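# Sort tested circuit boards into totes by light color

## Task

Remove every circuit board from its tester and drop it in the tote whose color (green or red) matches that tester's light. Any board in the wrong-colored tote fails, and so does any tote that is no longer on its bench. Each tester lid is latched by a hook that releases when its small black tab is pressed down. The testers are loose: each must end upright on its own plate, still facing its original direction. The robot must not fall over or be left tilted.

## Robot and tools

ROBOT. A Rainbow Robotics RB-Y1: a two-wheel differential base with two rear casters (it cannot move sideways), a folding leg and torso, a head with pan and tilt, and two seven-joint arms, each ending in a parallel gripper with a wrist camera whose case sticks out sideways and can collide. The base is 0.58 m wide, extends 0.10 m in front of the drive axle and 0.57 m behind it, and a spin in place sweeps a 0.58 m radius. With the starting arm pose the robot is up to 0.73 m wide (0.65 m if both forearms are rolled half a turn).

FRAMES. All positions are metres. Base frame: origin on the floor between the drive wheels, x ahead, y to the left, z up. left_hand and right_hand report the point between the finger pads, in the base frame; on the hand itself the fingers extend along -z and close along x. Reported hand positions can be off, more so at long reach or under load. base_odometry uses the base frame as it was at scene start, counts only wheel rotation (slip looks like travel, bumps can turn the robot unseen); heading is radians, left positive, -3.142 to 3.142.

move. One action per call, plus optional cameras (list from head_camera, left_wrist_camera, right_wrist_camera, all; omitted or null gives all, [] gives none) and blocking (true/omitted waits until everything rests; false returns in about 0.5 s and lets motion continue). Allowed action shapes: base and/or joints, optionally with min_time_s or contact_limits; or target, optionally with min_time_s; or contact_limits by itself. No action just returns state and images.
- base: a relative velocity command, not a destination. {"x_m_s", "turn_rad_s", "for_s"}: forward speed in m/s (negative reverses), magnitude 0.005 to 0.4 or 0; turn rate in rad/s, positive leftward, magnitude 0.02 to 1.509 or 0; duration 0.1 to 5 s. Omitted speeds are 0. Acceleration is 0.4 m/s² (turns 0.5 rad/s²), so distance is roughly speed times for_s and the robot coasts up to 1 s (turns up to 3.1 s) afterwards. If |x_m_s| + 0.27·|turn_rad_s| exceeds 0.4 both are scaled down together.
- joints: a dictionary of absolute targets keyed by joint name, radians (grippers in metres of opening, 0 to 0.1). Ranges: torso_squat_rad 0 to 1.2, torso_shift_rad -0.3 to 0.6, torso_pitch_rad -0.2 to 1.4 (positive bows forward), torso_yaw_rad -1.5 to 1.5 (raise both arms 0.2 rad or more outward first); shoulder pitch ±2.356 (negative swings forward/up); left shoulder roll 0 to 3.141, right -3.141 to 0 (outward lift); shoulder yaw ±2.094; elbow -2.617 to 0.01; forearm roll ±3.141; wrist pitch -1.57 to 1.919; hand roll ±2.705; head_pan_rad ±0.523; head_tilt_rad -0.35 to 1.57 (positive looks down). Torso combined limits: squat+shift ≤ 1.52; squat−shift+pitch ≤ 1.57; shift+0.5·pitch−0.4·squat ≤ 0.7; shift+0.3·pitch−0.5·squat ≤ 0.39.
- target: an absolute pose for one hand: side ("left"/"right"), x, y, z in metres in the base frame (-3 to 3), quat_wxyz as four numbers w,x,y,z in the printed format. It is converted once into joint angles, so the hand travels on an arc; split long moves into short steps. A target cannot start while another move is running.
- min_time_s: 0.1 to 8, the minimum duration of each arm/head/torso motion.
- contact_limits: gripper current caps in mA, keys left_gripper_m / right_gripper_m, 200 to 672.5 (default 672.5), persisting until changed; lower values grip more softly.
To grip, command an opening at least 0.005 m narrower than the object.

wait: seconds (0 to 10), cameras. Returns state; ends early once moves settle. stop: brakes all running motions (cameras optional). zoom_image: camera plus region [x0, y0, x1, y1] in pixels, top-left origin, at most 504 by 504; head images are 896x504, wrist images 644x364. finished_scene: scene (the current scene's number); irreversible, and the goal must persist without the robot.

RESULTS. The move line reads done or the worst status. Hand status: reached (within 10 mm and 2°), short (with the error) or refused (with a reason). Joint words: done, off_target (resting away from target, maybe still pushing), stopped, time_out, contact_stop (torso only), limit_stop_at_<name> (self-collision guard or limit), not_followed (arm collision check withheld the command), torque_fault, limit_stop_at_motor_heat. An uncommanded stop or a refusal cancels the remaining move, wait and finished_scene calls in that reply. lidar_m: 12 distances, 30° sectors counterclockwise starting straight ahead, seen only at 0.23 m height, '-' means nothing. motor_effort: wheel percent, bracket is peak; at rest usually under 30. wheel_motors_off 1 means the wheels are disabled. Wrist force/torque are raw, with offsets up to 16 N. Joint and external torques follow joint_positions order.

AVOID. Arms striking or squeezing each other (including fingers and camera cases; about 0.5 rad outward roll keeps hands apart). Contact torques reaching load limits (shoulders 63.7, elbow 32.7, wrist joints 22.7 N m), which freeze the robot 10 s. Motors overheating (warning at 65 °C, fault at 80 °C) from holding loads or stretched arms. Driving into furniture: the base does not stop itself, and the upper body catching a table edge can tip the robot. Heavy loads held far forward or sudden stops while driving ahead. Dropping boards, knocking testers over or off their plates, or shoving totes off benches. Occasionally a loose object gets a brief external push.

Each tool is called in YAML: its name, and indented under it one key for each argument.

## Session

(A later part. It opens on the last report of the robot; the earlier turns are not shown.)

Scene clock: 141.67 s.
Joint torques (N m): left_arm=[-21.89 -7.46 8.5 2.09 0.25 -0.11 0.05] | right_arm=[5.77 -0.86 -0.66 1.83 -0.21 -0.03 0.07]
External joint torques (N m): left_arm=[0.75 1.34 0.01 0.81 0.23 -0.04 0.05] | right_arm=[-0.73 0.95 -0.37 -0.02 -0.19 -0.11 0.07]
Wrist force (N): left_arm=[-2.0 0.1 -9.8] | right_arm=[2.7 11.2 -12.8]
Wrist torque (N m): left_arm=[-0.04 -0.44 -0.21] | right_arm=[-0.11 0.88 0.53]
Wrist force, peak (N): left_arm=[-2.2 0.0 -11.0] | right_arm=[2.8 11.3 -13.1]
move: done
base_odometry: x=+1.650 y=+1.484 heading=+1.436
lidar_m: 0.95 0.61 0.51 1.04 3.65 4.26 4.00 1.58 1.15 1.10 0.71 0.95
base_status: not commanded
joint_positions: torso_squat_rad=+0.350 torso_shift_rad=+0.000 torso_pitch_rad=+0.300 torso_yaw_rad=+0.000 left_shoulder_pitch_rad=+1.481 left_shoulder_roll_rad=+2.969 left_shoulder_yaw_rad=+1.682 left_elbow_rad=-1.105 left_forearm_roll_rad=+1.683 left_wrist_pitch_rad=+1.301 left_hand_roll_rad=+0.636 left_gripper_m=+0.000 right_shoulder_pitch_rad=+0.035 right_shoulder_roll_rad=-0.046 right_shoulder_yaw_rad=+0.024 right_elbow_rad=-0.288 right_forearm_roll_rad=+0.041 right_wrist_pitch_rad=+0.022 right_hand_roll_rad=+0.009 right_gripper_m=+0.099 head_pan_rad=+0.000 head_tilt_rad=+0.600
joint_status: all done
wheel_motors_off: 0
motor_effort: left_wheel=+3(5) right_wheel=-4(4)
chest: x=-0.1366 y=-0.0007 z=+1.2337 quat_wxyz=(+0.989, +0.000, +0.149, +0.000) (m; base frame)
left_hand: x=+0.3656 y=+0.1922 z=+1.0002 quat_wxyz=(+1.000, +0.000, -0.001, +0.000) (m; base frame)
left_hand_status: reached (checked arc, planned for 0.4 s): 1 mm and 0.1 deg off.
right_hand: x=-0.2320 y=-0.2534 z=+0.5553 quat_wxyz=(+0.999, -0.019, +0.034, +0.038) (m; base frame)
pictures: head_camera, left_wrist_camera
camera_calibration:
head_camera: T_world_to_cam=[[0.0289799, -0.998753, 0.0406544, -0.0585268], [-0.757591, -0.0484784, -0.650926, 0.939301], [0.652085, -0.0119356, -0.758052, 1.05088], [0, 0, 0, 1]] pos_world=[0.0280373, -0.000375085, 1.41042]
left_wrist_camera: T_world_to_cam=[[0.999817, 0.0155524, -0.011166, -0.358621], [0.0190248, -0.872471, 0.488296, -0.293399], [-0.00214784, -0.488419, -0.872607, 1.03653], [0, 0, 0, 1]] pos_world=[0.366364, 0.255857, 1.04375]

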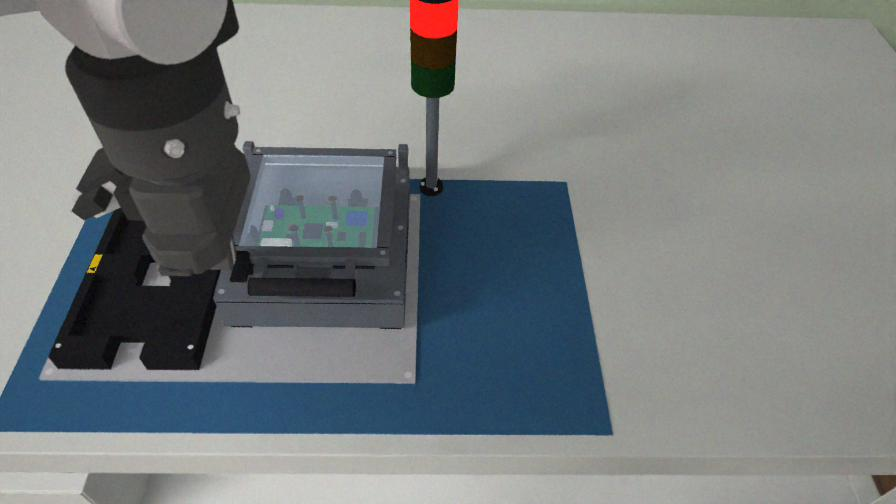

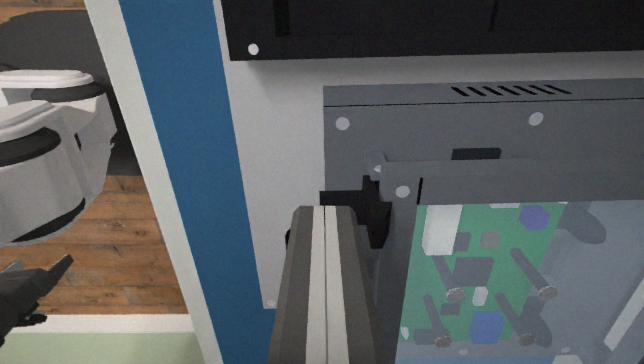

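move:
  target: {"side":"left","x":0.369,"y":0.178,"z":0.98,"quat_wxyz":[1,0,0,0]}
  cameras: ["head_camera","left_wrist_camera"]

zoom_image:
  camera: "head_camera"
  region: [130, 120, 430, 300]

zoom_image:
  camera: "left_wrist_camera"
  region: [200, 60, 460, 260]

Scene clock: 156.00 s.
Joint torques (N m): left_arm=[-13.51 -4.34 4.69 -0.71 1.64 1.51 -0.06] | right_arm=[5.97 -1.23 -0.58 1.79 -0.21 0.01 0.07]
External joint torques (N m): left_arm=[9.51 4.41 -3.38 -1.92 1.63 1.59 -0.06] | right_arm=[-0.53 0.58 -0.29 -0.06 -0.2 -0.07 0.08]
Wrist force (N): left_arm=[6.9 1.9 5.6] | right_arm=[2.8 10.9 -12.6]
Wrist torque (N m): left_arm=[-0.08 -0.61 -0.14] | right_arm=[-0.09 0.87 0.51]
Wrist force, peak (N): left_arm=[9.7 3.8 7.8] | right_arm=[2.6 11.2 -13.0]
move: done
base_odometry: x=+1.650 y=+1.484 heading=+1.436
lidar_m: 0.95 0.60 0.51 1.05 3.65 4.26 4.01 1.57 1.14 1.10 0.71 0.94
base_status: not commanded
joint_positions: torso_squat_rad=+0.350 torso_shift_rad=+0.000 torso_pitch_rad=+0.300 torso_yaw_rad=+0.000 left_shoulder_pitch_rad=+1.499 left_shoulder_roll_rad=+3.043 left_shoulder_yaw_rad=+1.675 left_elbow_rad=-1.029 left_forearm_roll_rad=+1.671 left_wrist_pitch_rad=+1.274 left_hand_roll_rad=+0.630 left_gripper_m=+0.000 right_shoulder_pitch_rad=+0.035 right_shoulder_roll_rad=-0.046 right_shoulder_yaw_rad=+0.024 right_elbow_rad=-0.288 right_forearm_roll_rad=+0.041 right_wrist_pitch_rad=+0.022 right_hand_roll_rad=+0.009 right_gripper_m=+0.099 head_pan_rad=+0.000 head_tilt_rad=+0.600
joint_status: all done
wheel_motors_off: 0
motor_effort: left_wheel=+3(5) right_wheel=-3(6)
chest: x=-0.1367 y=-0.0008 z=+1.2337 quat_wxyz=(+0.989, +0.001, +0.149, +0.000) (m; base frame)
left_hand: x=+0.3700 y=+0.1780 z=+0.9816 quat_wxyz=(+1.000, +0.000, -0.002, +0.000) (m; base frame)
left_hand_status: reached (checked arc, planned for 0.3 s): 2 mm and 0.2 deg off.
right_hand: x=-0.2319 y=-0.2534 z=+0.5553 quat_wxyz=(+0.999, -0.019, +0.034, +0.038) (m; base frame)
pictures: head_camera, left_wrist_camera
camera_calibration:
head_camera: T_world_to_cam=[[0.0289553, -0.998759, 0.0405206, -0.0584388], [-0.757408, -0.0483759, -0.651147, 0.939593], [0.652299, -0.0118365, -0.757869, 1.05076], [0, 0, 0, 1]] pos_world=[0.027937, -0.000475295, 1.41052]
left_wrist_camera: T_world_to_cam=[[0.999836, 0.0160501, -0.00837838, -0.365913], [0.0180972, -0.872069, 0.489048, -0.29722], [0.000542767, -0.48912, -0.872216, 1.01197], [0, 0, 0, 1]] pos_world=[0.370683, 0.241652, 1.02495]

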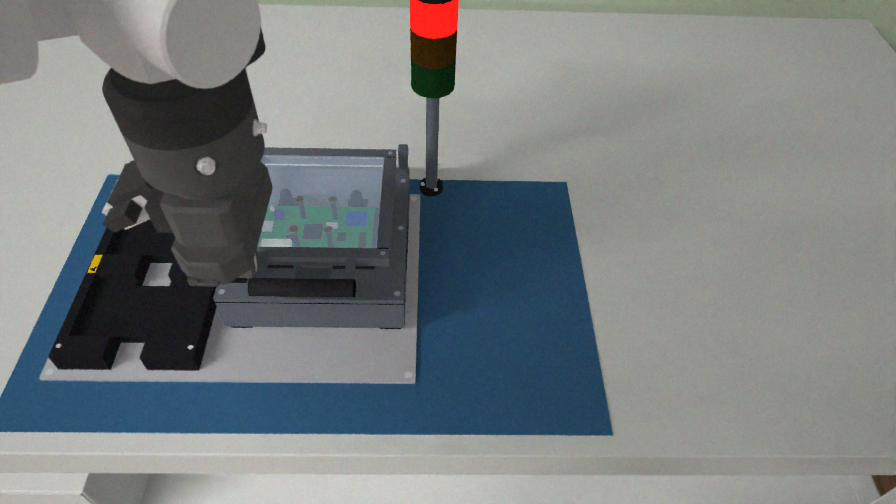

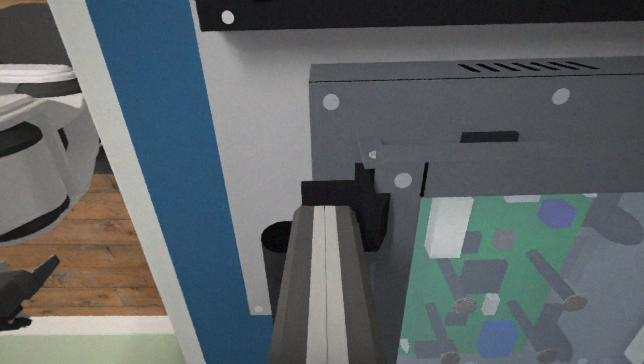

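Scaled by 1.680 from the camera's 896x504 image, which has a finer 1280x720 frame.

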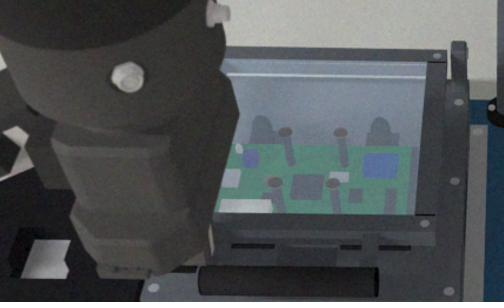

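Scaled by 1.938 from the camera's 644x364 image, which has a finer 920x520 frame.

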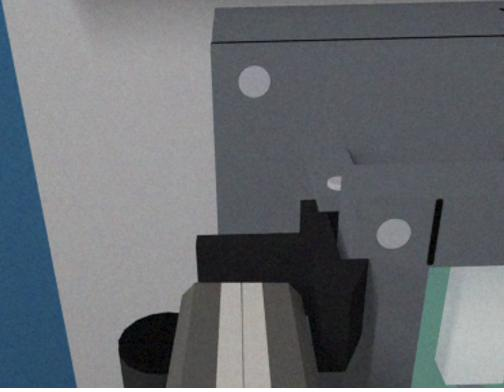

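move:
  target: {"side":"left","x":0.369,"y":0.18,"z":0.968,"quat_wxyz":[1,0,0,0]}
  cameras: ["head_camera","left_wrist_camera"]

zoom_image:
  camera: "left_wrist_camera"
  region: [200, 60, 460, 260]

zoom_image:
  camera: "head_camera"
  region: [130, 120, 430, 300]

Scene clock: 167.23 s.
Joint torques (N m): left_arm=[12.89 3.75 -9.68 -0.33 -1.16 -1.72 -0.03] | right_arm=[5.38 -0.84 -0.48 1.65 -0.28 0.04 -0.02]
External joint torques (N m): left_arm=[35.96 12.57 -17.64 -1.55 -1.17 -1.62 -0.03] | right_arm=[-1.02 0.95 -0.19 -0.16 -0.27 -0.04 -0.02]
Wrist force (N): left_arm=[-8.5 2.0 75.6] | right_arm=[2.5 11.0 -12.7]
Wrist torque (N m): left_arm=[-0.63 0.30 -0.25] | right_arm=[-0.07 0.84 0.51]
Wrist force, peak (N): left_arm=[-9.1 -3.8 96.4] | right_arm=[3.4 11.3 -12.8]
move: done
base_odometry: x=+1.650 y=+1.484 heading=+1.436
lidar_m: 0.94 0.60 0.51 1.04 3.65 4.25 4.00 1.57 1.15 1.10 0.71 0.95
base_status: not commanded
joint_positions: torso_squat_rad=+0.350 torso_shift_rad=-0.001 torso_pitch_rad=+0.297 torso_yaw_rad=+0.000 left_shoulder_pitch_rad=+1.513 left_shoulder_roll_rad=+3.054 left_shoulder_yaw_rad=+1.673 left_elbow_rad=-1.009 left_forearm_roll_rad=+1.666 left_wrist_pitch_rad=+1.254 left_hand_roll_rad=+0.618 left_gripper_m=+0.000 right_shoulder_pitch_rad=+0.035 right_shoulder_roll_rad=-0.046 right_shoulder_yaw_rad=+0.024 right_elbow_rad=-0.288 right_forearm_roll_rad=+0.041 right_wrist_pitch_rad=+0.022 right_hand_roll_rad=+0.009 right_gripper_m=+0.099 head_pan_rad=+0.000 head_tilt_rad=+0.600
joint_status: all done
wheel_motors_off: 0
motor_effort: left_wheel=+7(14) right_wheel=-3(8)
chest: x=-0.1383 y=-0.0011 z=+1.2339 quat_wxyz=(+0.989, +0.001, +0.148, +0.000) (m; base frame)
left_hand: x=+0.3713 y=+0.1788 z=+0.9756 quat_wxyz=(+1.000, -0.002, -0.007, +0.000) (m; base frame)
left_hand_status: reached (checked arc, planned for 0.2 s): 8 mm and 0.8 deg off.
right_hand: x=-0.2315 y=-0.2533 z=+0.5550 quat_wxyz=(+0.999, -0.019, +0.033, +0.038) (m; base frame)
pictures: head_camera, left_wrist_camera
camera_calibration:
head_camera: T_world_to_cam=[[0.0288555, -0.998784, 0.0399685, -0.0580223], [-0.755461, -0.0479744, -0.653435, 0.941548], [0.654558, -0.0113395, -0.755926, 1.04993], [0, 0, 0, 1]] pos_world=[0.0257336, -0.000875937, 1.41123]
left_wrist_camera: T_world_to_cam=[[0.999869, 0.0161482, 0.0013272, -0.376773], [0.0134087, -0.870659, 0.491704, -0.294798], [0.00909566, -0.491622, -0.870761, 1.00304], [0, 0, 0, 1]] pos_world=[0.371553, 0.242531, 1.01886]

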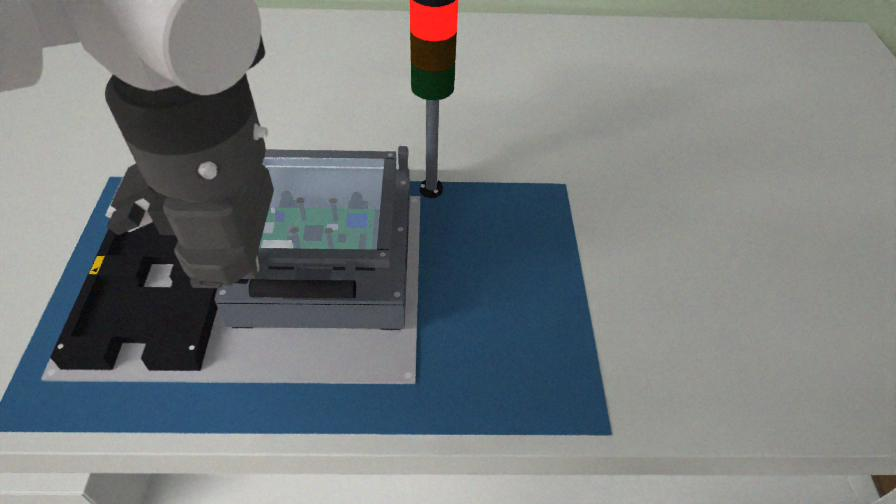

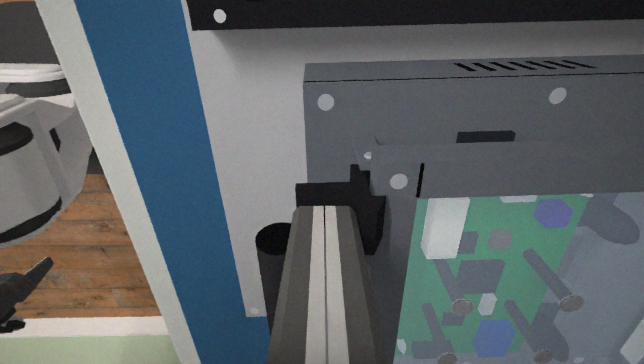

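Scaled by 1.938 from the camera's 644x364 image, which has a finer 920x520 frame.

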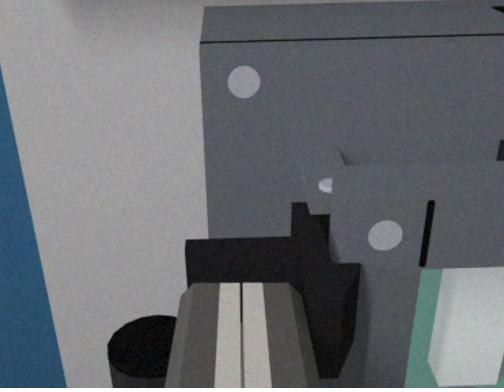

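Scaled by 1.680 from the camera's 896x504 image, which has a finer 1280x720 frame.

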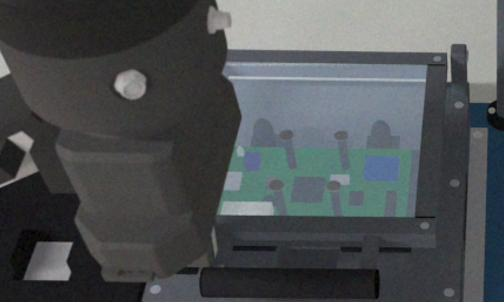

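move:
  target: {"side":"left","x":0.369,"y":0.19,"z":1.06,"quat_wxyz":[1,0,0,0]}
  cameras: ["head_camera","left_wrist_camera"]

zoom_image:
  camera: "head_camera"
  region: [200, 130, 430, 300]

zoom_image:
  camera: "left_wrist_camera"
  region: [220, 60, 480, 260]

Scene clock: 174.03 s.
Joint torques (N m): left_arm=[-20.55 -7 8.03 0.76 0.25 -0.18 0.29] | right_arm=[5.7 -1.01 -0.52 1.78 -0.23 0 -0.09]
External joint torques (N m): left_arm=[2.23 1.49 -0.63 -0.77 0.22 -0.11 0.29] | right_arm=[-0.81 0.81 -0.23 -0.06 -0.22 -0.09 -0.08]
Wrist force (N): left_arm=[-2.2 0.5 -9.3] | right_arm=[2.8 11.0 -12.8]
Wrist torque (N m): left_arm=[-0.06 -0.43 -0.18] | right_arm=[-0.08 0.88 0.50]
Wrist force, peak (N): left_arm=[-9.2 1.1 77.0] | right_arm=[3.1 11.3 -13.0]
move: done
base_odometry: x=+1.650 y=+1.484 heading=+1.436
lidar_m: 0.94 0.61 0.51 1.04 3.65 4.26 4.01 1.58 1.15 1.11 0.71 0.95
base_status: not commanded
joint_positions: torso_squat_rad=+0.350 torso_shift_rad=+0.000 torso_pitch_rad=+0.300 torso_yaw_rad=+0.000 left_shoulder_pitch_rad=+1.383 left_shoulder_roll_rad=+2.932 left_shoulder_yaw_rad=+1.715 left_elbow_rad=-1.108 left_forearm_roll_rad=+1.729 left_wrist_pitch_rad=+1.419 left_hand_roll_rad=+0.627 left_gripper_m=+0.000 right_shoulder_pitch_rad=+0.035 right_shoulder_roll_rad=-0.046 right_shoulder_yaw_rad=+0.024 right_elbow_rad=-0.288 right_forearm_roll_rad=+0.041 right_wrist_pitch_rad=+0.022 right_hand_roll_rad=+0.009 right_gripper_m=+0.099 head_pan_rad=+0.000 head_tilt_rad=+0.600
joint_status: all done
wheel_motors_off: 0
motor_effort: left_wheel=+4(8) right_wheel=-2(7)
chest: x=-0.1366 y=-0.0007 z=+1.2337 quat_wxyz=(+0.989, +0.000, +0.149, +0.000) (m; base frame)
left_hand: x=+0.3703 y=+0.1903 z=+1.0583 quat_wxyz=(+1.000, +0.000, +0.001, +0.000) (m; base frame)
left_hand_status: reached (checked arc, planned for 0.4 s): 2 mm and 0.2 deg off.
right_hand: x=-0.2319 y=-0.2534 z=+0.5553 quat_wxyz=(+0.999, -0.019, +0.034, +0.038) (m; base frame)
pictures: head_camera, left_wrist_camera
camera_calibration:
head_camera: T_world_to_cam=[[0.0290369, -0.998754, 0.0405807, -0.0584284], [-0.757497, -0.0484752, -0.651037, 0.93952], [0.652193, -0.0118357, -0.757961, 1.05083], [0, 0, 0, 1]] pos_world=[0.028037, -0.000374931, 1.41052]
left_wrist_camera: T_world_to_cam=[[0.999765, 0.0155743, -0.0150759, -0.358593], [0.0209591, -0.871967, 0.489117, -0.325225], [-0.00552804, -0.489318, -0.872088, 1.08713], [0, 0, 0, 1]] pos_world=[0.371335, 0.25395, 1.10174]

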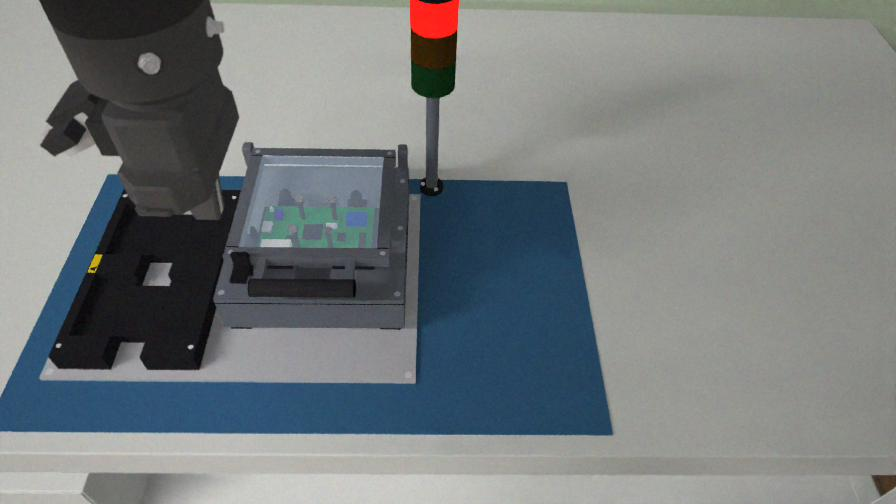

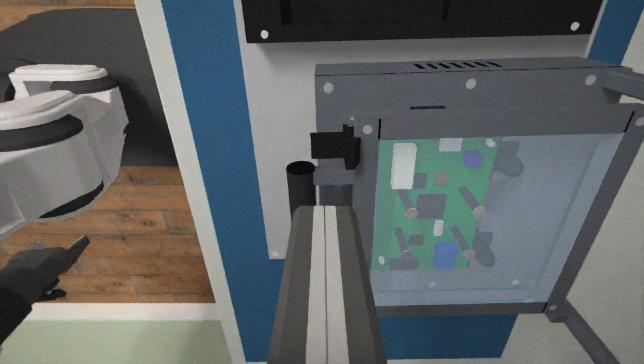

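Scaled by 2.191 from the camera's 896x504 image, which has a finer 1280x720 frame.

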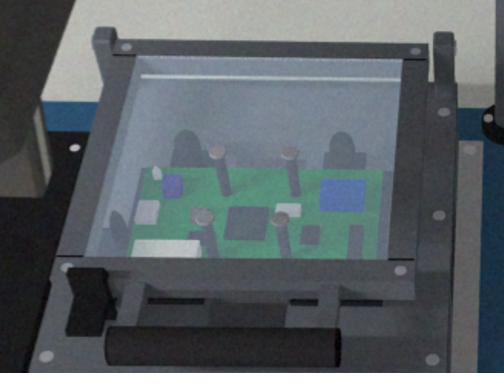

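Scaled by 1.938 from the camera's 644x364 image, which has a finer 920x520 frame.

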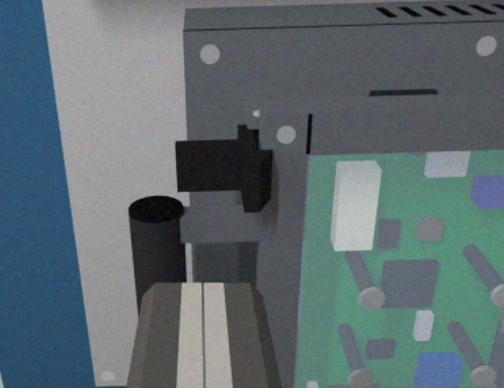

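move:
  target: {"side":"right","x":0.05,"y":-0.2,"z":1.05,"quat_wxyz":[0.866,0,-0.5,0]}
  cameras: []

move:
  joints: {"right_gripper_m":0.045}
  cameras: []

move:
  target: {"side":"right","x":0.27,"y":0.09,"z":0.98,"quat_wxyz":[0.866,0,-0.5,0]}
  cameras: ["head_camera","right_wrist_camera","left_wrist_camera"]

Scene clock: 211.33 s.
Joint torques (N m): left_arm=[-20.26 -7.12 8.06 0.73 0.25 -0.19 0.28] | right_arm=[5.85 -1.21 -0.73 1.79 -0.23 -0.04 -0.05]
External joint torques (N m): left_arm=[2.51 1.37 -0.6 -0.8 0.22 -0.12 0.28] | right_arm=[-0.65 0.61 -0.44 -0.06 -0.21 -0.13 -0.05]
Wrist force (N): left_arm=[-1.9 0.0 -9.6] | right_arm=[2.8 10.8 -12.8]
Wrist torque (N m): left_arm=[-0.02 -0.39 -0.20] | right_arm=[-0.06 0.89 0.52]
Wrist force, peak (N): left_arm=[-2.0 0.2 -9.9] | right_arm=[3.0 11.1 -13.2]
move: refused
base_odometry: x=+1.650 y=+1.484 heading=+1.436
lidar_m: 0.94 0.61 0.51 1.04 3.66 4.26 4.00 1.57 1.15 1.10 0.71 0.95
base_status: not commanded
joint_positions: torso_squat_rad=+0.350 torso_shift_rad=+0.000 torso_pitch_rad=+0.300 torso_yaw_rad=+0.000 left_shoulder_pitch_rad=+1.383 left_shoulder_roll_rad=+2.932 left_shoulder_yaw_rad=+1.715 left_elbow_rad=-1.108 left_forearm_roll_rad=+1.729 left_wrist_pitch_rad=+1.419 left_hand_roll_rad=+0.627 left_gripper_m=+0.000 right_shoulder_pitch_rad=+0.035 right_shoulder_roll_rad=-0.046 right_shoulder_yaw_rad=+0.024 right_elbow_rad=-0.288 right_forearm_roll_rad=+0.041 right_wrist_pitch_rad=+0.022 right_hand_roll_rad=+0.009 right_gripper_m=+0.099 head_pan_rad=+0.000 head_tilt_rad=+0.600
joint_status: not commanded
wheel_motors_off: 0
motor_effort: left_wheel=+3(4) right_wheel=-3(4)
chest: x=-0.1366 y=-0.0007 z=+1.2337 quat_wxyz=(+0.989, +0.000, +0.149, +0.000) (m; base frame)
left_hand: x=+0.3703 y=+0.1903 z=+1.0583 quat_wxyz=(+1.000, +0.000, +0.001, +0.000) (m; base frame)
right_hand: x=-0.2319 y=-0.2534 z=+0.5553 quat_wxyz=(+0.999, -0.019, +0.034, +0.038) (m; base frame)
right_hand_status: refused: the posture found for that pose stands 16 mm from the torso (limit 20 mm). Nothing moved. The solve starts from where the arm stands: from another posture it may find a clear one.
pictures: none
No camera images: "cameras" was empty.

not run: a stop that you did not command came earlier in this reply.

not run: a stop that you did not command came earlier in this reply.

move:
  target: {"side":"right","x":0.08,"y":-0.3,"z":1.0,"quat_wxyz":[0.866,0,-0.5,0]}
  cameras: []

move:
  joints: {"right_gripper_m":0.045}
  cameras: []

move:
  target: {"side":"right","x":0.27,"y":0.09,"z":0.99,"quat_wxyz":[0.866,0,-0.5,0]}
  cameras: ["head_camera","right_wrist_camera","left_wrist_camera"]

Scene clock: 219.27 s.
Joint torques (N m): left_arm=[-21.21 -6.99 8.07 1.08 0.14 -0.21 0.31] | right_arm=[7.06 -4.64 -4.38 -7.99 -0.02 -1.52 0.01]
External joint torques (N m): left_arm=[1.56 1.5 -0.58 -0.45 0.12 -0.14 0.31] | right_arm=[-0.65 -0.44 -0.64 1.18 -0.42 0.14 -0.04]
Wrist force (N): left_arm=[-2.0 0.1 -9.5] | right_arm=[-3.1 10.6 -9.9]
Wrist torque (N m): left_arm=[-0.02 -0.42 -0.21] | right_arm=[-0.08 0.55 0.44]
Wrist force, peak (N): left_arm=[-2.0 0.2 -10.0] | right_arm=[3.7 12.1 -13.0]
move: done
base_odometry: x=+1.650 y=+1.484 heading=+1.436
lidar_m: 0.94 0.61 0.51 1.04 3.66 4.26 4.00 1.58 1.15 1.10 0.71 0.96
base_status: not commanded
joint_positions: torso_squat_rad=+0.350 torso_shift_rad=+0.000 torso_pitch_rad=+0.300 torso_yaw_rad=+0.000 left_shoulder_pitch_rad=+1.383 left_shoulder_roll_rad=+2.932 left_shoulder_yaw_rad=+1.715 left_elbow_rad=-1.108 left_forearm_roll_rad=+1.729 left_wrist_pitch_rad=+1.419 left_hand_roll_rad=+0.627 left_gripper_m=+0.000 right_shoulder_pitch_rad=+0.954 right_shoulder_roll_rad=-0.461 right_shoulder_yaw_rad=-0.005 right_elbow_rad=-2.569 right_forearm_roll_rad=-0.005 right_wrist_pitch_rad=+0.248 right_hand_roll_rad=-0.421 right_gripper_m=+0.099 head_pan_rad=+0.000 head_tilt_rad=+0.600
joint_status: all done
wheel_motors_off: 0
motor_effort: left_wheel=+4(5) right_wheel=-2(4)
chest: x=-0.1366 y=-0.0007 z=+1.2337 quat_wxyz=(+0.989, +0.000, +0.149, +0.000) (m; base frame)
left_hand: x=+0.3703 y=+0.1903 z=+1.0582 quat_wxyz=(+1.000, +0.000, +0.001, +0.000) (m; base frame)
right_hand: x=+0.0796 y=-0.2998 z=+1.0003 quat_wxyz=(+0.865, +0.000, -0.502, +0.000) (m; base frame)
right_hand_status: reached (checked arc, planned for 2.6 s): 1 mm and 0.2 deg off.
pictures: none
No camera images: "cameras" was empty.

Scene clock: 220.40 s.
Joint torques (N m): left_arm=[-20.83 -7.11 8.01 1 0.26 -0.16 0.3] | right_arm=[7.16 -4.83 -4.12 -7.91 0.02 -1.48 -0.03]
External joint torques (N m): left_arm=[1.94 1.38 -0.65 -0.53 0.24 -0.09 0.3] | right_arm=[-0.55 -0.63 -0.38 1.27 -0.38 0.17 -0.08]
Wrist force (N): left_arm=[-1.8 0.4 -9.3] | right_arm=[-2.9 10.8 -9.8]
Wrist torque (N m): left_arm=[-0.06 -0.39 -0.21] | right_arm=[-0.10 0.57 0.46]
Wrist force, peak (N): left_arm=[-2.0 0.4 -9.9] | right_arm=[-3.1 11.0 -9.7]
move: done
base_odometry: x=+1.650 y=+1.484 heading=+1.436
lidar_m: 0.94 0.61 0.51 1.04 3.66 4.26 4.00 1.58 1.14 1.10 0.71 0.95
base_status: not commanded
joint_positions: torso_squat_rad=+0.350 torso_shift_rad=+0.000 torso_pitch_rad=+0.300 torso_yaw_rad=+0.000 left_shoulder_pitch_rad=+1.383 left_shoulder_roll_rad=+2.932 left_shoulder_yaw_rad=+1.715 left_elbow_rad=-1.108 left_forearm_roll_rad=+1.729 left_wrist_pitch_rad=+1.419 left_hand_roll_rad=+0.627 left_gripper_m=+0.000 right_shoulder_pitch_rad=+0.954 right_shoulder_roll_rad=-0.461 right_shoulder_yaw_rad=-0.005 right_elbow_rad=-2.569 right_forearm_roll_rad=-0.005 right_wrist_pitch_rad=+0.248 right_hand_roll_rad=-0.421 right_gripper_m=+0.045 head_pan_rad=+0.000 head_tilt_rad=+0.600
joint_status: all done
wheel_motors_off: 0
motor_effort: left_wheel=+3(5) right_wheel=-2(4)
chest: x=-0.1366 y=-0.0007 z=+1.2337 quat_wxyz=(+0.989, +0.000, +0.149, +0.000) (m; base frame)
left_hand: x=+0.3703 y=+0.1903 z=+1.0582 quat_wxyz=(+1.000, +0.000, +0.001, +0.000) (m; base frame)
right_hand: x=+0.0796 y=-0.2998 z=+1.0003 quat_wxyz=(+0.865, +0.000, -0.502, +0.000) (m; base frame)
pictures: none
No camera images: "cameras" was empty.

Scene clock: 223.03 s.
Joint torques (N m): left_arm=[-20.97 -7.03 8.18 1.18 0.21 -0.15 0.25] | right_arm=[-11.09 7.61 -4.01 -6.8 1.46 -0.68 0.24]
External joint torques (N m): left_arm=[1.81 1.46 -0.47 -0.34 0.18 -0.08 0.25] | right_arm=[2.58 0.49 0.27 1.71 -0.38 -0.19 0.19]
Wrist force (N): left_arm=[-2.1 0.1 -9.4] | right_arm=[-3.1 10.9 -9.9]
Wrist torque (N m): left_arm=[-0.03 -0.43 -0.20] | right_arm=[-0.10 0.54 0.45]
Wrist force, peak (N): left_arm=[-1.8 0.3 -9.9] | right_arm=[-3.4 11.2 -10.1]
move: done
base_odometry: x=+1.650 y=+1.484 heading=+1.436
lidar_m: 0.94 0.60 0.51 1.05 3.65 4.26 4.00 1.57 1.15 1.10 0.71 0.95
base_status: not commanded
joint_positions: torso_squat_rad=+0.350 torso_shift_rad=+0.000 torso_pitch_rad=+0.300 torso_yaw_rad=+0.000 left_shoulder_pitch_rad=+1.383 left_shoulder_roll_rad=+2.932 left_shoulder_yaw_rad=+1.715 left_elbow_rad=-1.108 left_forearm_roll_rad=+1.729 left_wrist_pitch_rad=+1.419 left_hand_roll_rad=+0.627 left_gripper_m=+0.000 right_shoulder_pitch_rad=-0.838 right_shoulder_roll_rad=+0.000 right_shoulder_yaw_rad=+1.073 right_elbow_rad=-1.607 right_forearm_roll_rad=+0.576 right_wrist_pitch_rad=+1.559 right_hand_roll_rad=-1.292 right_gripper_m=+0.045 head_pan_rad=+0.000 head_tilt_rad=+0.600
joint_status: all done
wheel_motors_off: 0
motor_effort: left_wheel=+5(5) right_wheel=-3(4)
chest: x=-0.1366 y=-0.0007 z=+1.2337 quat_wxyz=(+0.989, +0.000, +0.149, +0.000) (m; base frame)
left_hand: x=+0.3703 y=+0.1902 z=+1.0583 quat_wxyz=(+1.000, +0.000, +0.001, +0.000) (m; base frame)
right_hand: x=+0.2701 y=+0.0897 z=+0.9904 quat_wxyz=(+0.866, +0.001, -0.501, +0.001) (m; base frame)
right_hand_status: reached (checked arc, planned for 2.1 s): 1 mm and 0.1 deg off.
pictures: head_camera, left_wrist_camera, right_wrist_camera
camera_calibration:
head_camera: T_world_to_cam=[[0.0289607, -0.998759, 0.0405162, -0.0583357], [-0.7575, -0.0483754, -0.65104, 0.939525], [0.652192, -0.0118364, -0.757961, 1.05083], [0, 0, 0, 1]] pos_world=[0.0280372, -0.000375296, 1.41052]
left_wrist_camera: T_world_to_cam=[[0.999764, 0.0154783, -0.0152513, -0.358374], [0.0209612, -0.871969, 0.489113, -0.325259], [-0.00572802, -0.489317, -0.872087, 1.08706], [0, 0, 0, 1]] pos_world=[0.371334, 0.253849, 1.10164]
right_wrist_camera: T_world_to_cam=[[-0.483831, 0.0200444, -0.874932, 0.997869], [-0.381059, 0.895168, 0.231231, -0.173204], [0.787846, 0.445277, -0.425472, 0.240331], [0, 0, 0, 1]] pos_world=[0.227455, 0.0280308, 1.01537]

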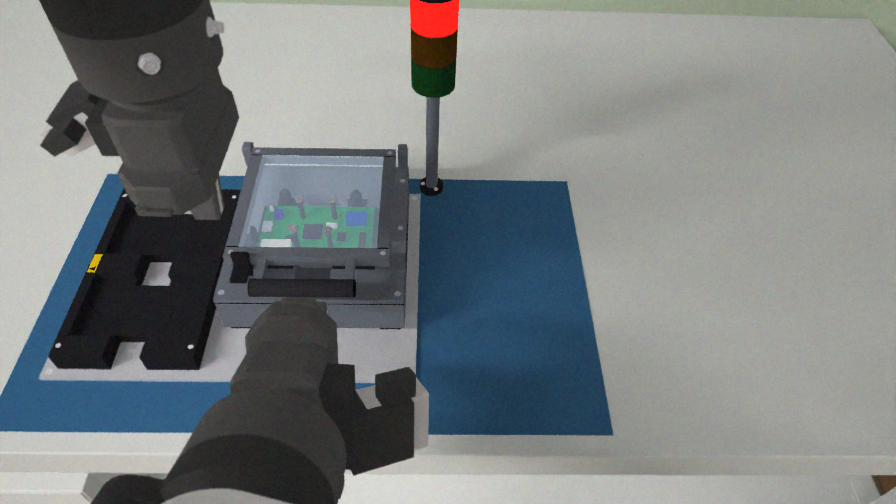

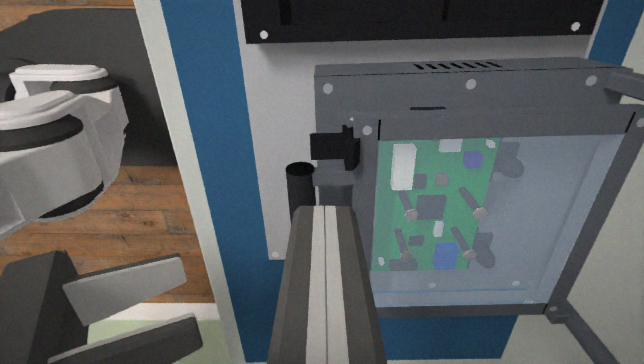

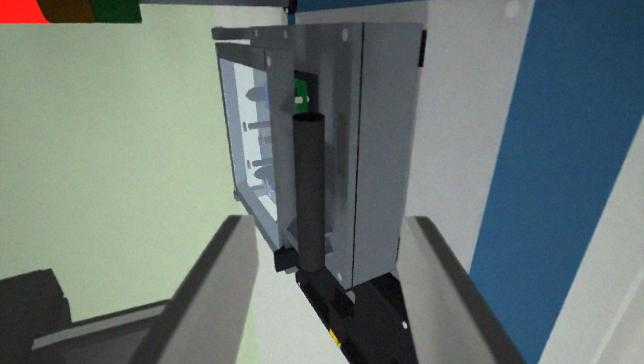

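move:
  joints: {"right_gripper_m":0.036}
  contact_limits: {"right_gripper_m":400}
  cameras: []

move:
  target: {"side":"right","x":0.316,"y":0.105,"z":0.971,"quat_wxyz":[0.866,0,-0.5,0]}
  cameras: ["head_camera","right_wrist_camera","left_wrist_camera"]

zoom_image:
  camera: "right_wrist_camera"
  region: [200, 80, 460, 300]

Scene clock: 236.53 s.
Joint torques (N m): left_arm=[-20.8 -7.07 7.99 1.24 0.22 -0.2 0.25] | right_arm=[-11.6 7.82 -4.16 -6.79 1.4 -0.72 0.24]
External joint torques (N m): left_arm=[1.98 1.42 -0.67 -0.29 0.19 -0.13 0.25] | right_arm=[2.06 0.7 0.11 1.73 -0.44 -0.23 0.19]
Wrist force (N): left_arm=[-2.2 0.2 -9.4] | right_arm=[-2.9 10.5 -9.8]
Wrist torque (N m): left_arm=[-0.03 -0.45 -0.20] | right_arm=[-0.06 0.55 0.44]
Wrist force, peak (N): left_arm=[-2.1 0.5 -9.9] | right_arm=[-3.1 11.2 -10.0]
move: done
base_odometry: x=+1.650 y=+1.484 heading=+1.436
lidar_m: 0.94 0.61 0.51 1.03 3.66 4.26 4.00 1.58 1.15 1.10 0.71 0.95
base_status: not commanded
joint_positions: torso_squat_rad=+0.350 torso_shift_rad=+0.000 torso_pitch_rad=+0.300 torso_yaw_rad=+0.000 left_shoulder_pitch_rad=+1.383 left_shoulder_roll_rad=+2.932 left_shoulder_yaw_rad=+1.715 left_elbow_rad=-1.108 left_forearm_roll_rad=+1.729 left_wrist_pitch_rad=+1.419 left_hand_roll_rad=+0.627 left_gripper_m=+0.000 right_shoulder_pitch_rad=-0.838 right_shoulder_roll_rad=+0.000 right_shoulder_yaw_rad=+1.073 right_elbow_rad=-1.607 right_forearm_roll_rad=+0.576 right_wrist_pitch_rad=+1.559 right_hand_roll_rad=-1.292 right_gripper_m=+0.036 head_pan_rad=+0.000 head_tilt_rad=+0.600
joint_status: all done
wheel_motors_off: 0
motor_effort: left_wheel=+3(5) right_wheel=-2(4)
contact_limits: right_gripper_m 400 mA
chest: x=-0.1366 y=-0.0007 z=+1.2337 quat_wxyz=(+0.989, +0.000, +0.149, +0.000) (m; base frame)
left_hand: x=+0.3703 y=+0.1902 z=+1.0583 quat_wxyz=(+1.000, +0.000, +0.001, +0.000) (m; base frame)
right_hand: x=+0.2701 y=+0.0897 z=+0.9904 quat_wxyz=(+0.866, +0.001, -0.501, +0.001) (m; base frame)
pictures: none
No camera images: "cameras" was empty.

Scene clock: 237.47 s.
Joint torques (N m): left_arm=[-20.99 -7.14 8.08 1.26 0.26 -0.13 0.3] | right_arm=[-15.05 5.54 -4.57 -6.23 1.63 -0.28 0.04]
External joint torques (N m): left_arm=[1.79 1.35 -0.58 -0.26 0.23 -0.06 0.3] | right_arm=[1.61 0.67 1.03 1.28 -0.25 -0.08 -0.01]
Wrist force (N): left_arm=[-2.0 0.1 -9.7] | right_arm=[-3.4 10.4 -9.7]
Wrist torque (N m): left_arm=[-0.01 -0.41 -0.21] | right_arm=[-0.03 0.49 0.46]
Wrist force, peak (N): left_arm=[-2.0 0.3 -9.8] | right_arm=[-3.8 11.5 -10.1]
move: done
base_odometry: x=+1.650 y=+1.484 heading=+1.436
lidar_m: 0.94 0.62 0.51 1.04 3.65 4.26 4.01 1.58 1.15 1.11 0.71 0.96
base_status: not commanded
joint_positions: torso_squat_rad=+0.350 torso_shift_rad=+0.000 torso_pitch_rad=+0.300 torso_yaw_rad=+0.000 left_shoulder_pitch_rad=+1.383 left_shoulder_roll_rad=+2.932 left_shoulder_yaw_rad=+1.715 left_elbow_rad=-1.108 left_forearm_roll_rad=+1.729 left_wrist_pitch_rad=+1.419 left_hand_roll_rad=+0.627 left_gripper_m=+0.000 right_shoulder_pitch_rad=-1.044 right_shoulder_roll_rad=+0.000 right_shoulder_yaw_rad=+1.112 right_elbow_rad=-1.337 right_forearm_roll_rad=+0.405 right_wrist_pitch_rad=+1.443 right_hand_roll_rad=-1.458 right_gripper_m=+0.036 head_pan_rad=+0.000 head_tilt_rad=+0.600
joint_status: all done
wheel_motors_off: 0
motor_effort: left_wheel=+3(5) right_wheel=-3(3)
contact_limits: right_gripper_m 400 mA
chest: x=-0.1366 y=-0.0007 z=+1.2337 quat_wxyz=(+0.989, +0.000, +0.149, +0.000) (m; base frame)
left_hand: x=+0.3703 y=+0.1902 z=+1.0582 quat_wxyz=(+1.000, +0.000, +0.001, +0.000) (m; base frame)
right_hand: x=+0.3163 y=+0.1043 z=+0.9714 quat_wxyz=(+0.866, +0.001, -0.500, +0.000) (m; base frame)
right_hand_status: reached (checked arc, planned for 0.6 s): 1 mm and 0.1 deg off.
pictures: head_camera, left_wrist_camera, right_wrist_camera
camera_calibration:
head_camera: T_world_to_cam=[[0.0289607, -0.998759, 0.0405162, -0.0583357], [-0.7575, -0.0483754, -0.65104, 0.939525], [0.652192, -0.0118364, -0.757961, 1.05083], [0, 0, 0, 1]] pos_world=[0.0280372, -0.000375296, 1.41052]
left_wrist_camera: T_world_to_cam=[[0.999764, 0.0154783, -0.0152513, -0.358374], [0.0209612, -0.871969, 0.489113, -0.325259], [-0.00572802, -0.489317, -0.872087, 1.08706], [0, 0, 0, 1]] pos_world=[0.371334, 0.253849, 1.10164]
right_wrist_camera: T_world_to_cam=[[-0.484216, 0.0203142, -0.874713, 1.00323], [-0.38101, 0.895067, 0.231703, -0.164717], [0.787633, 0.445469, -0.425666, 0.189512], [0, 0, 0, 1]] pos_world=[0.273754, 0.0426317, 0.996371]

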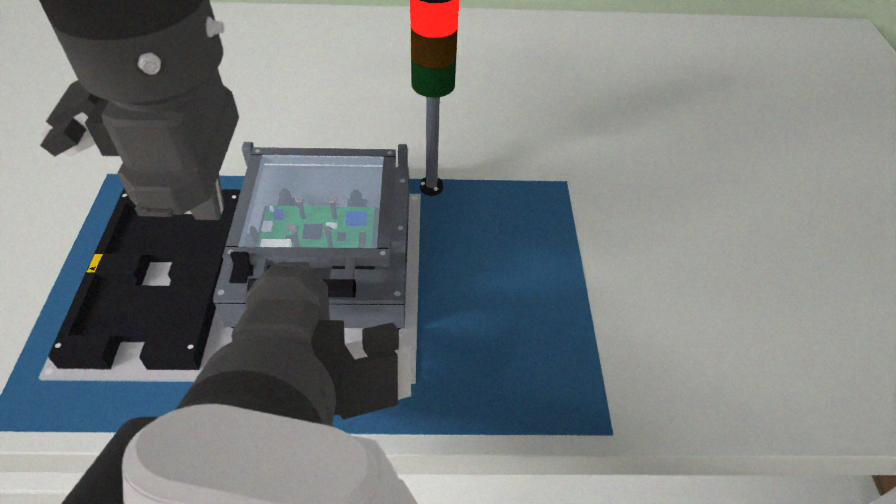

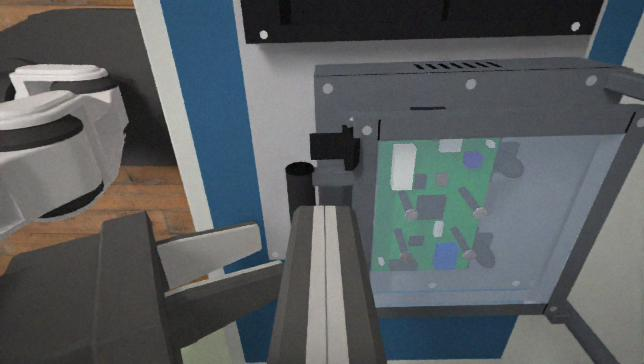

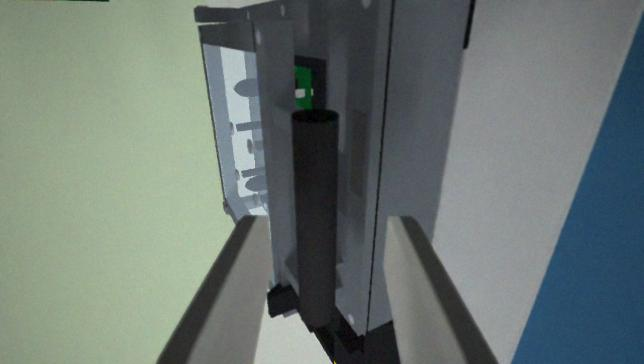

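Scaled by 1.938 from the camera's 644x364 image, which has a finer 1265x715 frame.

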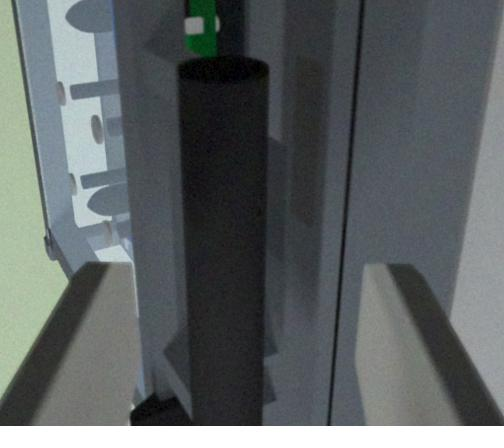

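move:
  target: {"side":"right","x":0.340,"y":0.105,"z":0.961,"quat_wxyz":[0.866,0,-0.5,0]}
  cameras: ["right_wrist_camera","left_wrist_camera"]

zoom_image:
  camera: "right_wrist_camera"
  region: [200, 80, 460, 300]

Scene clock: 243.47 s.
Joint torques (N m): left_arm=[-21.21 -7.31 8.02 1.3 0.19 -0.22 0.26] | right_arm=[-17.01 4.86 -4.68 -5.69 1.45 -0.08 -0.13]
External joint torques (N m): left_arm=[1.57 1.18 -0.64 -0.22 0.16 -0.15 0.26] | right_arm=[0.87 1.12 1.11 1.25 -0.4 0.03 -0.18]
Wrist force (N): left_arm=[-1.9 0.1 -9.4] | right_arm=[-3.1 10.5 -9.7]
Wrist torque (N m): left_arm=[-0.01 -0.41 -0.21] | right_arm=[-0.06 0.55 0.47]
Wrist force, peak (N): left_arm=[-1.9 0.0 -10.0] | right_arm=[-3.4 11.1 -10.0]
move: done
base_odometry: x=+1.650 y=+1.484 heading=+1.436
lidar_m: 0.94 0.60 0.51 1.04 3.65 4.26 4.00 1.58 1.14 1.10 0.70 0.95
base_status: not commanded
joint_positions: torso_squat_rad=+0.350 torso_shift_rad=+0.000 torso_pitch_rad=+0.300 torso_yaw_rad=+0.000 left_shoulder_pitch_rad=+1.383 left_shoulder_roll_rad=+2.932 left_shoulder_yaw_rad=+1.715 left_elbow_rad=-1.108 left_forearm_roll_rad=+1.729 left_wrist_pitch_rad=+1.419 left_hand_roll_rad=+0.627 left_gripper_m=+0.000 right_shoulder_pitch_rad=-1.115 right_shoulder_roll_rad=+0.000 right_shoulder_yaw_rad=+1.127 right_elbow_rad=-1.208 right_forearm_roll_rad=+0.344 right_wrist_pitch_rad=+1.358 right_hand_roll_rad=-1.514 right_gripper_m=+0.036 head_pan_rad=+0.000 head_tilt_rad=+0.600
joint_status: all done
wheel_motors_off: 0
motor_effort: left_wheel=+3(5) right_wheel=-3(4)
contact_limits: right_gripper_m 400 mA
chest: x=-0.1366 y=-0.0007 z=+1.2337 quat_wxyz=(+0.989, +0.000, +0.149, +0.000) (m; base frame)
left_hand: x=+0.3703 y=+0.1902 z=+1.0582 quat_wxyz=(+1.000, +0.000, +0.001, +0.000) (m; base frame)
right_hand: x=+0.3402 y=+0.1042 z=+0.9615 quat_wxyz=(+0.866, +0.001, -0.500, +0.000) (m; base frame)
right_hand_status: reached (checked arc, planned for 0.4 s): 1 mm and 0.1 deg off.
pictures: left_wrist_camera, right_wrist_camera
camera_calibration:
left_wrist_camera: T_world_to_cam=[[0.999764, 0.0154783, -0.0152513, -0.358274], [0.0209612, -0.871969, 0.489113, -0.325257], [-0.00572802, -0.489317, -0.872087, 1.08706], [0, 0, 0, 1]] pos_world=[0.371234, 0.253849, 1.10164]
right_wrist_camera: T_world_to_cam=[[-0.484724, 0.0208694, -0.874418, 1.00598], [-0.380805, 0.89496, 0.232454, -0.153937], [0.78742, 0.445659, -0.425861, 0.16681], [0, 0, 0, 1]] pos_world=[0.297653, 0.0424326, 0.986469]

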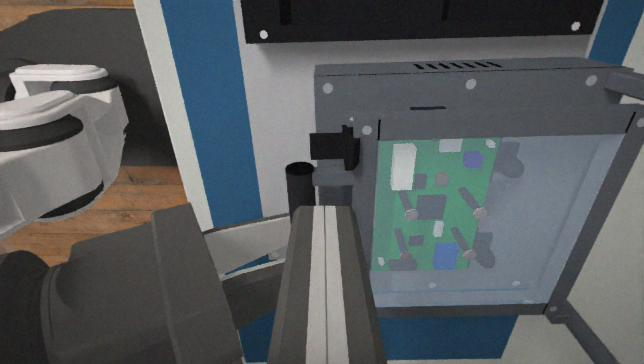

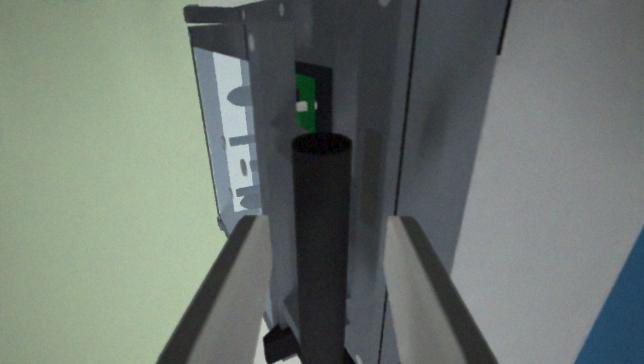

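Scaled by 1.938 from the camera's 644x364 image, which has a finer 1265x715 frame.

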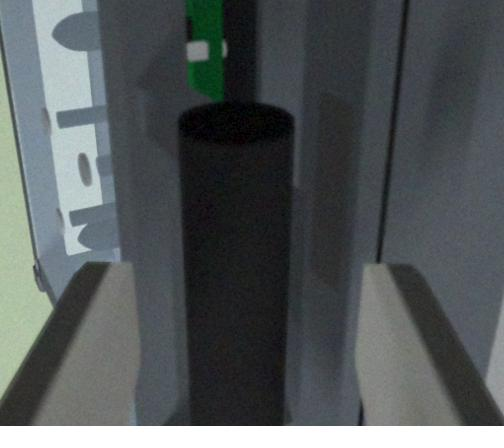

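move:
  target: {"side":"right","x":0.349,"y":0.105,"z":0.957,"quat_wxyz":[0.866,0,-0.5,0]}
  cameras: ["right_wrist_camera"]

move:
  joints: {"right_gripper_m":0.0}
  cameras: ["right_wrist_camera","left_wrist_camera"]

Scene clock: 248.00 s.
Joint torques (N m): left_arm=[-21.05 -7.11 8.14 1.3 0.2 -0.13 0.22] | right_arm=[-17.26 3.58 -4.91 -5.14 1.5 -0.2 0.07]
External joint torques (N m): left_arm=[1.72 1.37 -0.52 -0.23 0.18 -0.06 0.22] | right_arm=[1.18 0.52 1.04 1.29 -0.34 -0.18 0.02]
Wrist force (N): left_arm=[-1.9 -0.1 -9.5] | right_arm=[-3.0 10.6 -9.8]
Wrist torque (N m): left_arm=[0.03 -0.40 -0.20] | right_arm=[-0.04 0.53 0.46]
Wrist force, peak (N): left_arm=[-2.4 -0.1 -9.9] | right_arm=[-3.6 11.4 -10.0]
move: done
base_odometry: x=+1.650 y=+1.484 heading=+1.436
lidar_m: 0.94 0.61 0.51 1.05 3.65 4.26 4.00 1.58 1.16 1.10 0.71 0.96
base_status: not commanded
joint_positions: torso_squat_rad=+0.350 torso_shift_rad=+0.000 torso_pitch_rad=+0.300 torso_yaw_rad=+0.000 left_shoulder_pitch_rad=+1.383 left_shoulder_roll_rad=+2.932 left_shoulder_yaw_rad=+1.715 left_elbow_rad=-1.108 left_forearm_roll_rad=+1.729 left_wrist_pitch_rad=+1.419 left_hand_roll_rad=+0.627 left_gripper_m=+0.000 right_shoulder_pitch_rad=-1.163 right_shoulder_roll_rad=+0.000 right_shoulder_yaw_rad=+1.161 right_elbow_rad=-1.146 right_forearm_roll_rad=+0.297 right_wrist_pitch_rad=+1.327 right_hand_roll_rad=-1.558 right_gripper_m=+0.036 head_pan_rad=+0.000 head_tilt_rad=+0.600
joint_status: all done
wheel_motors_off: 0
motor_effort: left_wheel=+5(5) right_wheel=-1(3)
contact_limits: right_gripper_m 400 mA
chest: x=-0.1366 y=-0.0007 z=+1.2337 quat_wxyz=(+0.989, +0.000, +0.149, +0.000) (m; base frame)
left_hand: x=+0.3703 y=+0.1902 z=+1.0582 quat_wxyz=(+1.000, +0.000, +0.001, +0.000) (m; base frame)
right_hand: x=+0.3491 y=+0.1049 z=+0.9572 quat_wxyz=(+0.866, +0.000, -0.500, +0.000) (m; base frame)
right_hand_status: reached (checked arc, planned for 0.3 s): 0 mm and 0.1 deg off.
pictures: right_wrist_camera
camera_calibration:
right_wrist_camera: T_world_to_cam=[[-0.484999, 0.020504, -0.874274, 1.00651], [-0.379833, 0.895564, 0.231714, -0.149915], [0.78772, 0.444459, -0.42656, 0.158383], [0, 0, 0, 1]] pos_world=[0.306454, 0.0432259, 0.982266]

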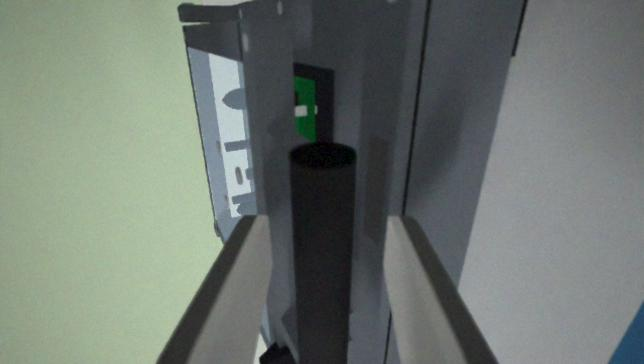

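Scene clock: 248.90 s.
Joint torques (N m): left_arm=[-20.96 -7.36 8.2 1.36 0.24 -0.14 0.26] | right_arm=[-14.24 3.97 -4.42 -5.19 -0.15 -0.05 0.03]
External joint torques (N m): left_arm=[1.82 1.13 -0.46 -0.17 0.21 -0.07 0.26] | right_arm=[4.22 0.93 1.54 1.23 -1.99 -0.03 -0.02]
Wrist force (N): left_arm=[-2.2 0.0 -9.8] | right_arm=[5.4 9.7 -11.2]
Wrist torque (N m): left_arm=[-0.01 -0.43 -0.21] | right_arm=[-0.05 0.46 0.41]
Wrist force, peak (N): left_arm=[-2.1 0.2 -9.9] | right_arm=[7.4 10.7 -14.9]
move: off_target
base_odometry: x=+1.650 y=+1.484 heading=+1.436
lidar_m: 0.94 0.61 0.51 1.04 3.65 4.26 4.00 1.58 1.15 1.10 0.71 0.95
base_status: not commanded
joint_positions: torso_squat_rad=+0.350 torso_shift_rad=+0.000 torso_pitch_rad=+0.300 torso_yaw_rad=+0.000 left_shoulder_pitch_rad=+1.383 left_shoulder_roll_rad=+2.932 left_shoulder_yaw_rad=+1.715 left_elbow_rad=-1.108 left_forearm_roll_rad=+1.729 left_wrist_pitch_rad=+1.419 left_hand_roll_rad=+0.627 left_gripper_m=+0.000 right_shoulder_pitch_rad=-1.164 right_shoulder_roll_rad=+0.000 right_shoulder_yaw_rad=+1.161 right_elbow_rad=-1.146 right_forearm_roll_rad=+0.297 right_wrist_pitch_rad=+1.327 right_hand_roll_rad=-1.558 right_gripper_m=+0.015 head_pan_rad=+0.000 head_tilt_rad=+0.600
joint_status: right_gripper_m off_target (ended at +0.015, target +0.000)
wheel_motors_off: 0
motor_effort: left_wheel=+3(5) right_wheel=-2(4)
contact_limits: right_gripper_m 400 mA
chest: x=-0.1366 y=-0.0007 z=+1.2337 quat_wxyz=(+0.989, +0.000, +0.149, +0.000) (m; base frame)
left_hand: x=+0.3703 y=+0.1902 z=+1.0583 quat_wxyz=(+1.000, +0.000, +0.001, +0.000) (m; base frame)
right_hand: x=+0.3494 y=+0.1049 z=+0.9577 quat_wxyz=(+0.866, +0.000, -0.501, +0.000) (m; base frame)
pictures: left_wrist_camera, right_wrist_camera
camera_calibration:
left_wrist_camera: T_world_to_cam=[[0.999764, 0.0154783, -0.0152513, -0.358274], [0.0209612, -0.871969, 0.489113, -0.325257], [-0.00572802, -0.489317, -0.872087, 1.08706], [0, 0, 0, 1]] pos_world=[0.371234, 0.253849, 1.10164]
right_wrist_camera: T_world_to_cam=[[-0.484022, 0.0204561, -0.874817, 1.0072], [-0.380211, 0.89551, 0.231305, -0.149412], [0.788139, 0.444571, -0.425669, 0.157388], [0, 0, 0, 1]] pos_world=[0.306656, 0.0432266, 0.982671]

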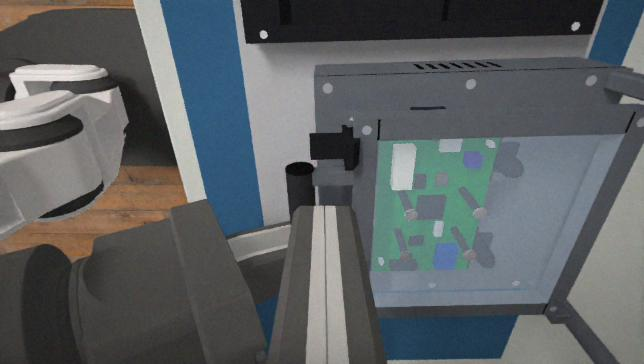

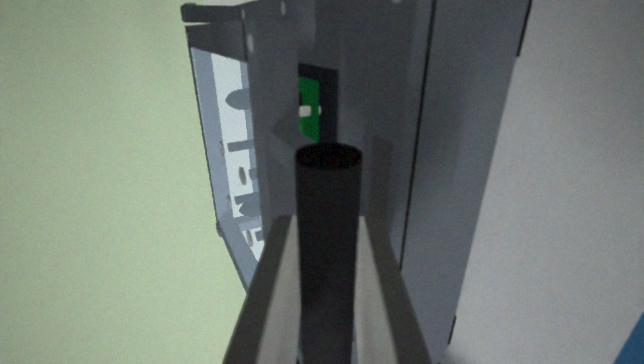

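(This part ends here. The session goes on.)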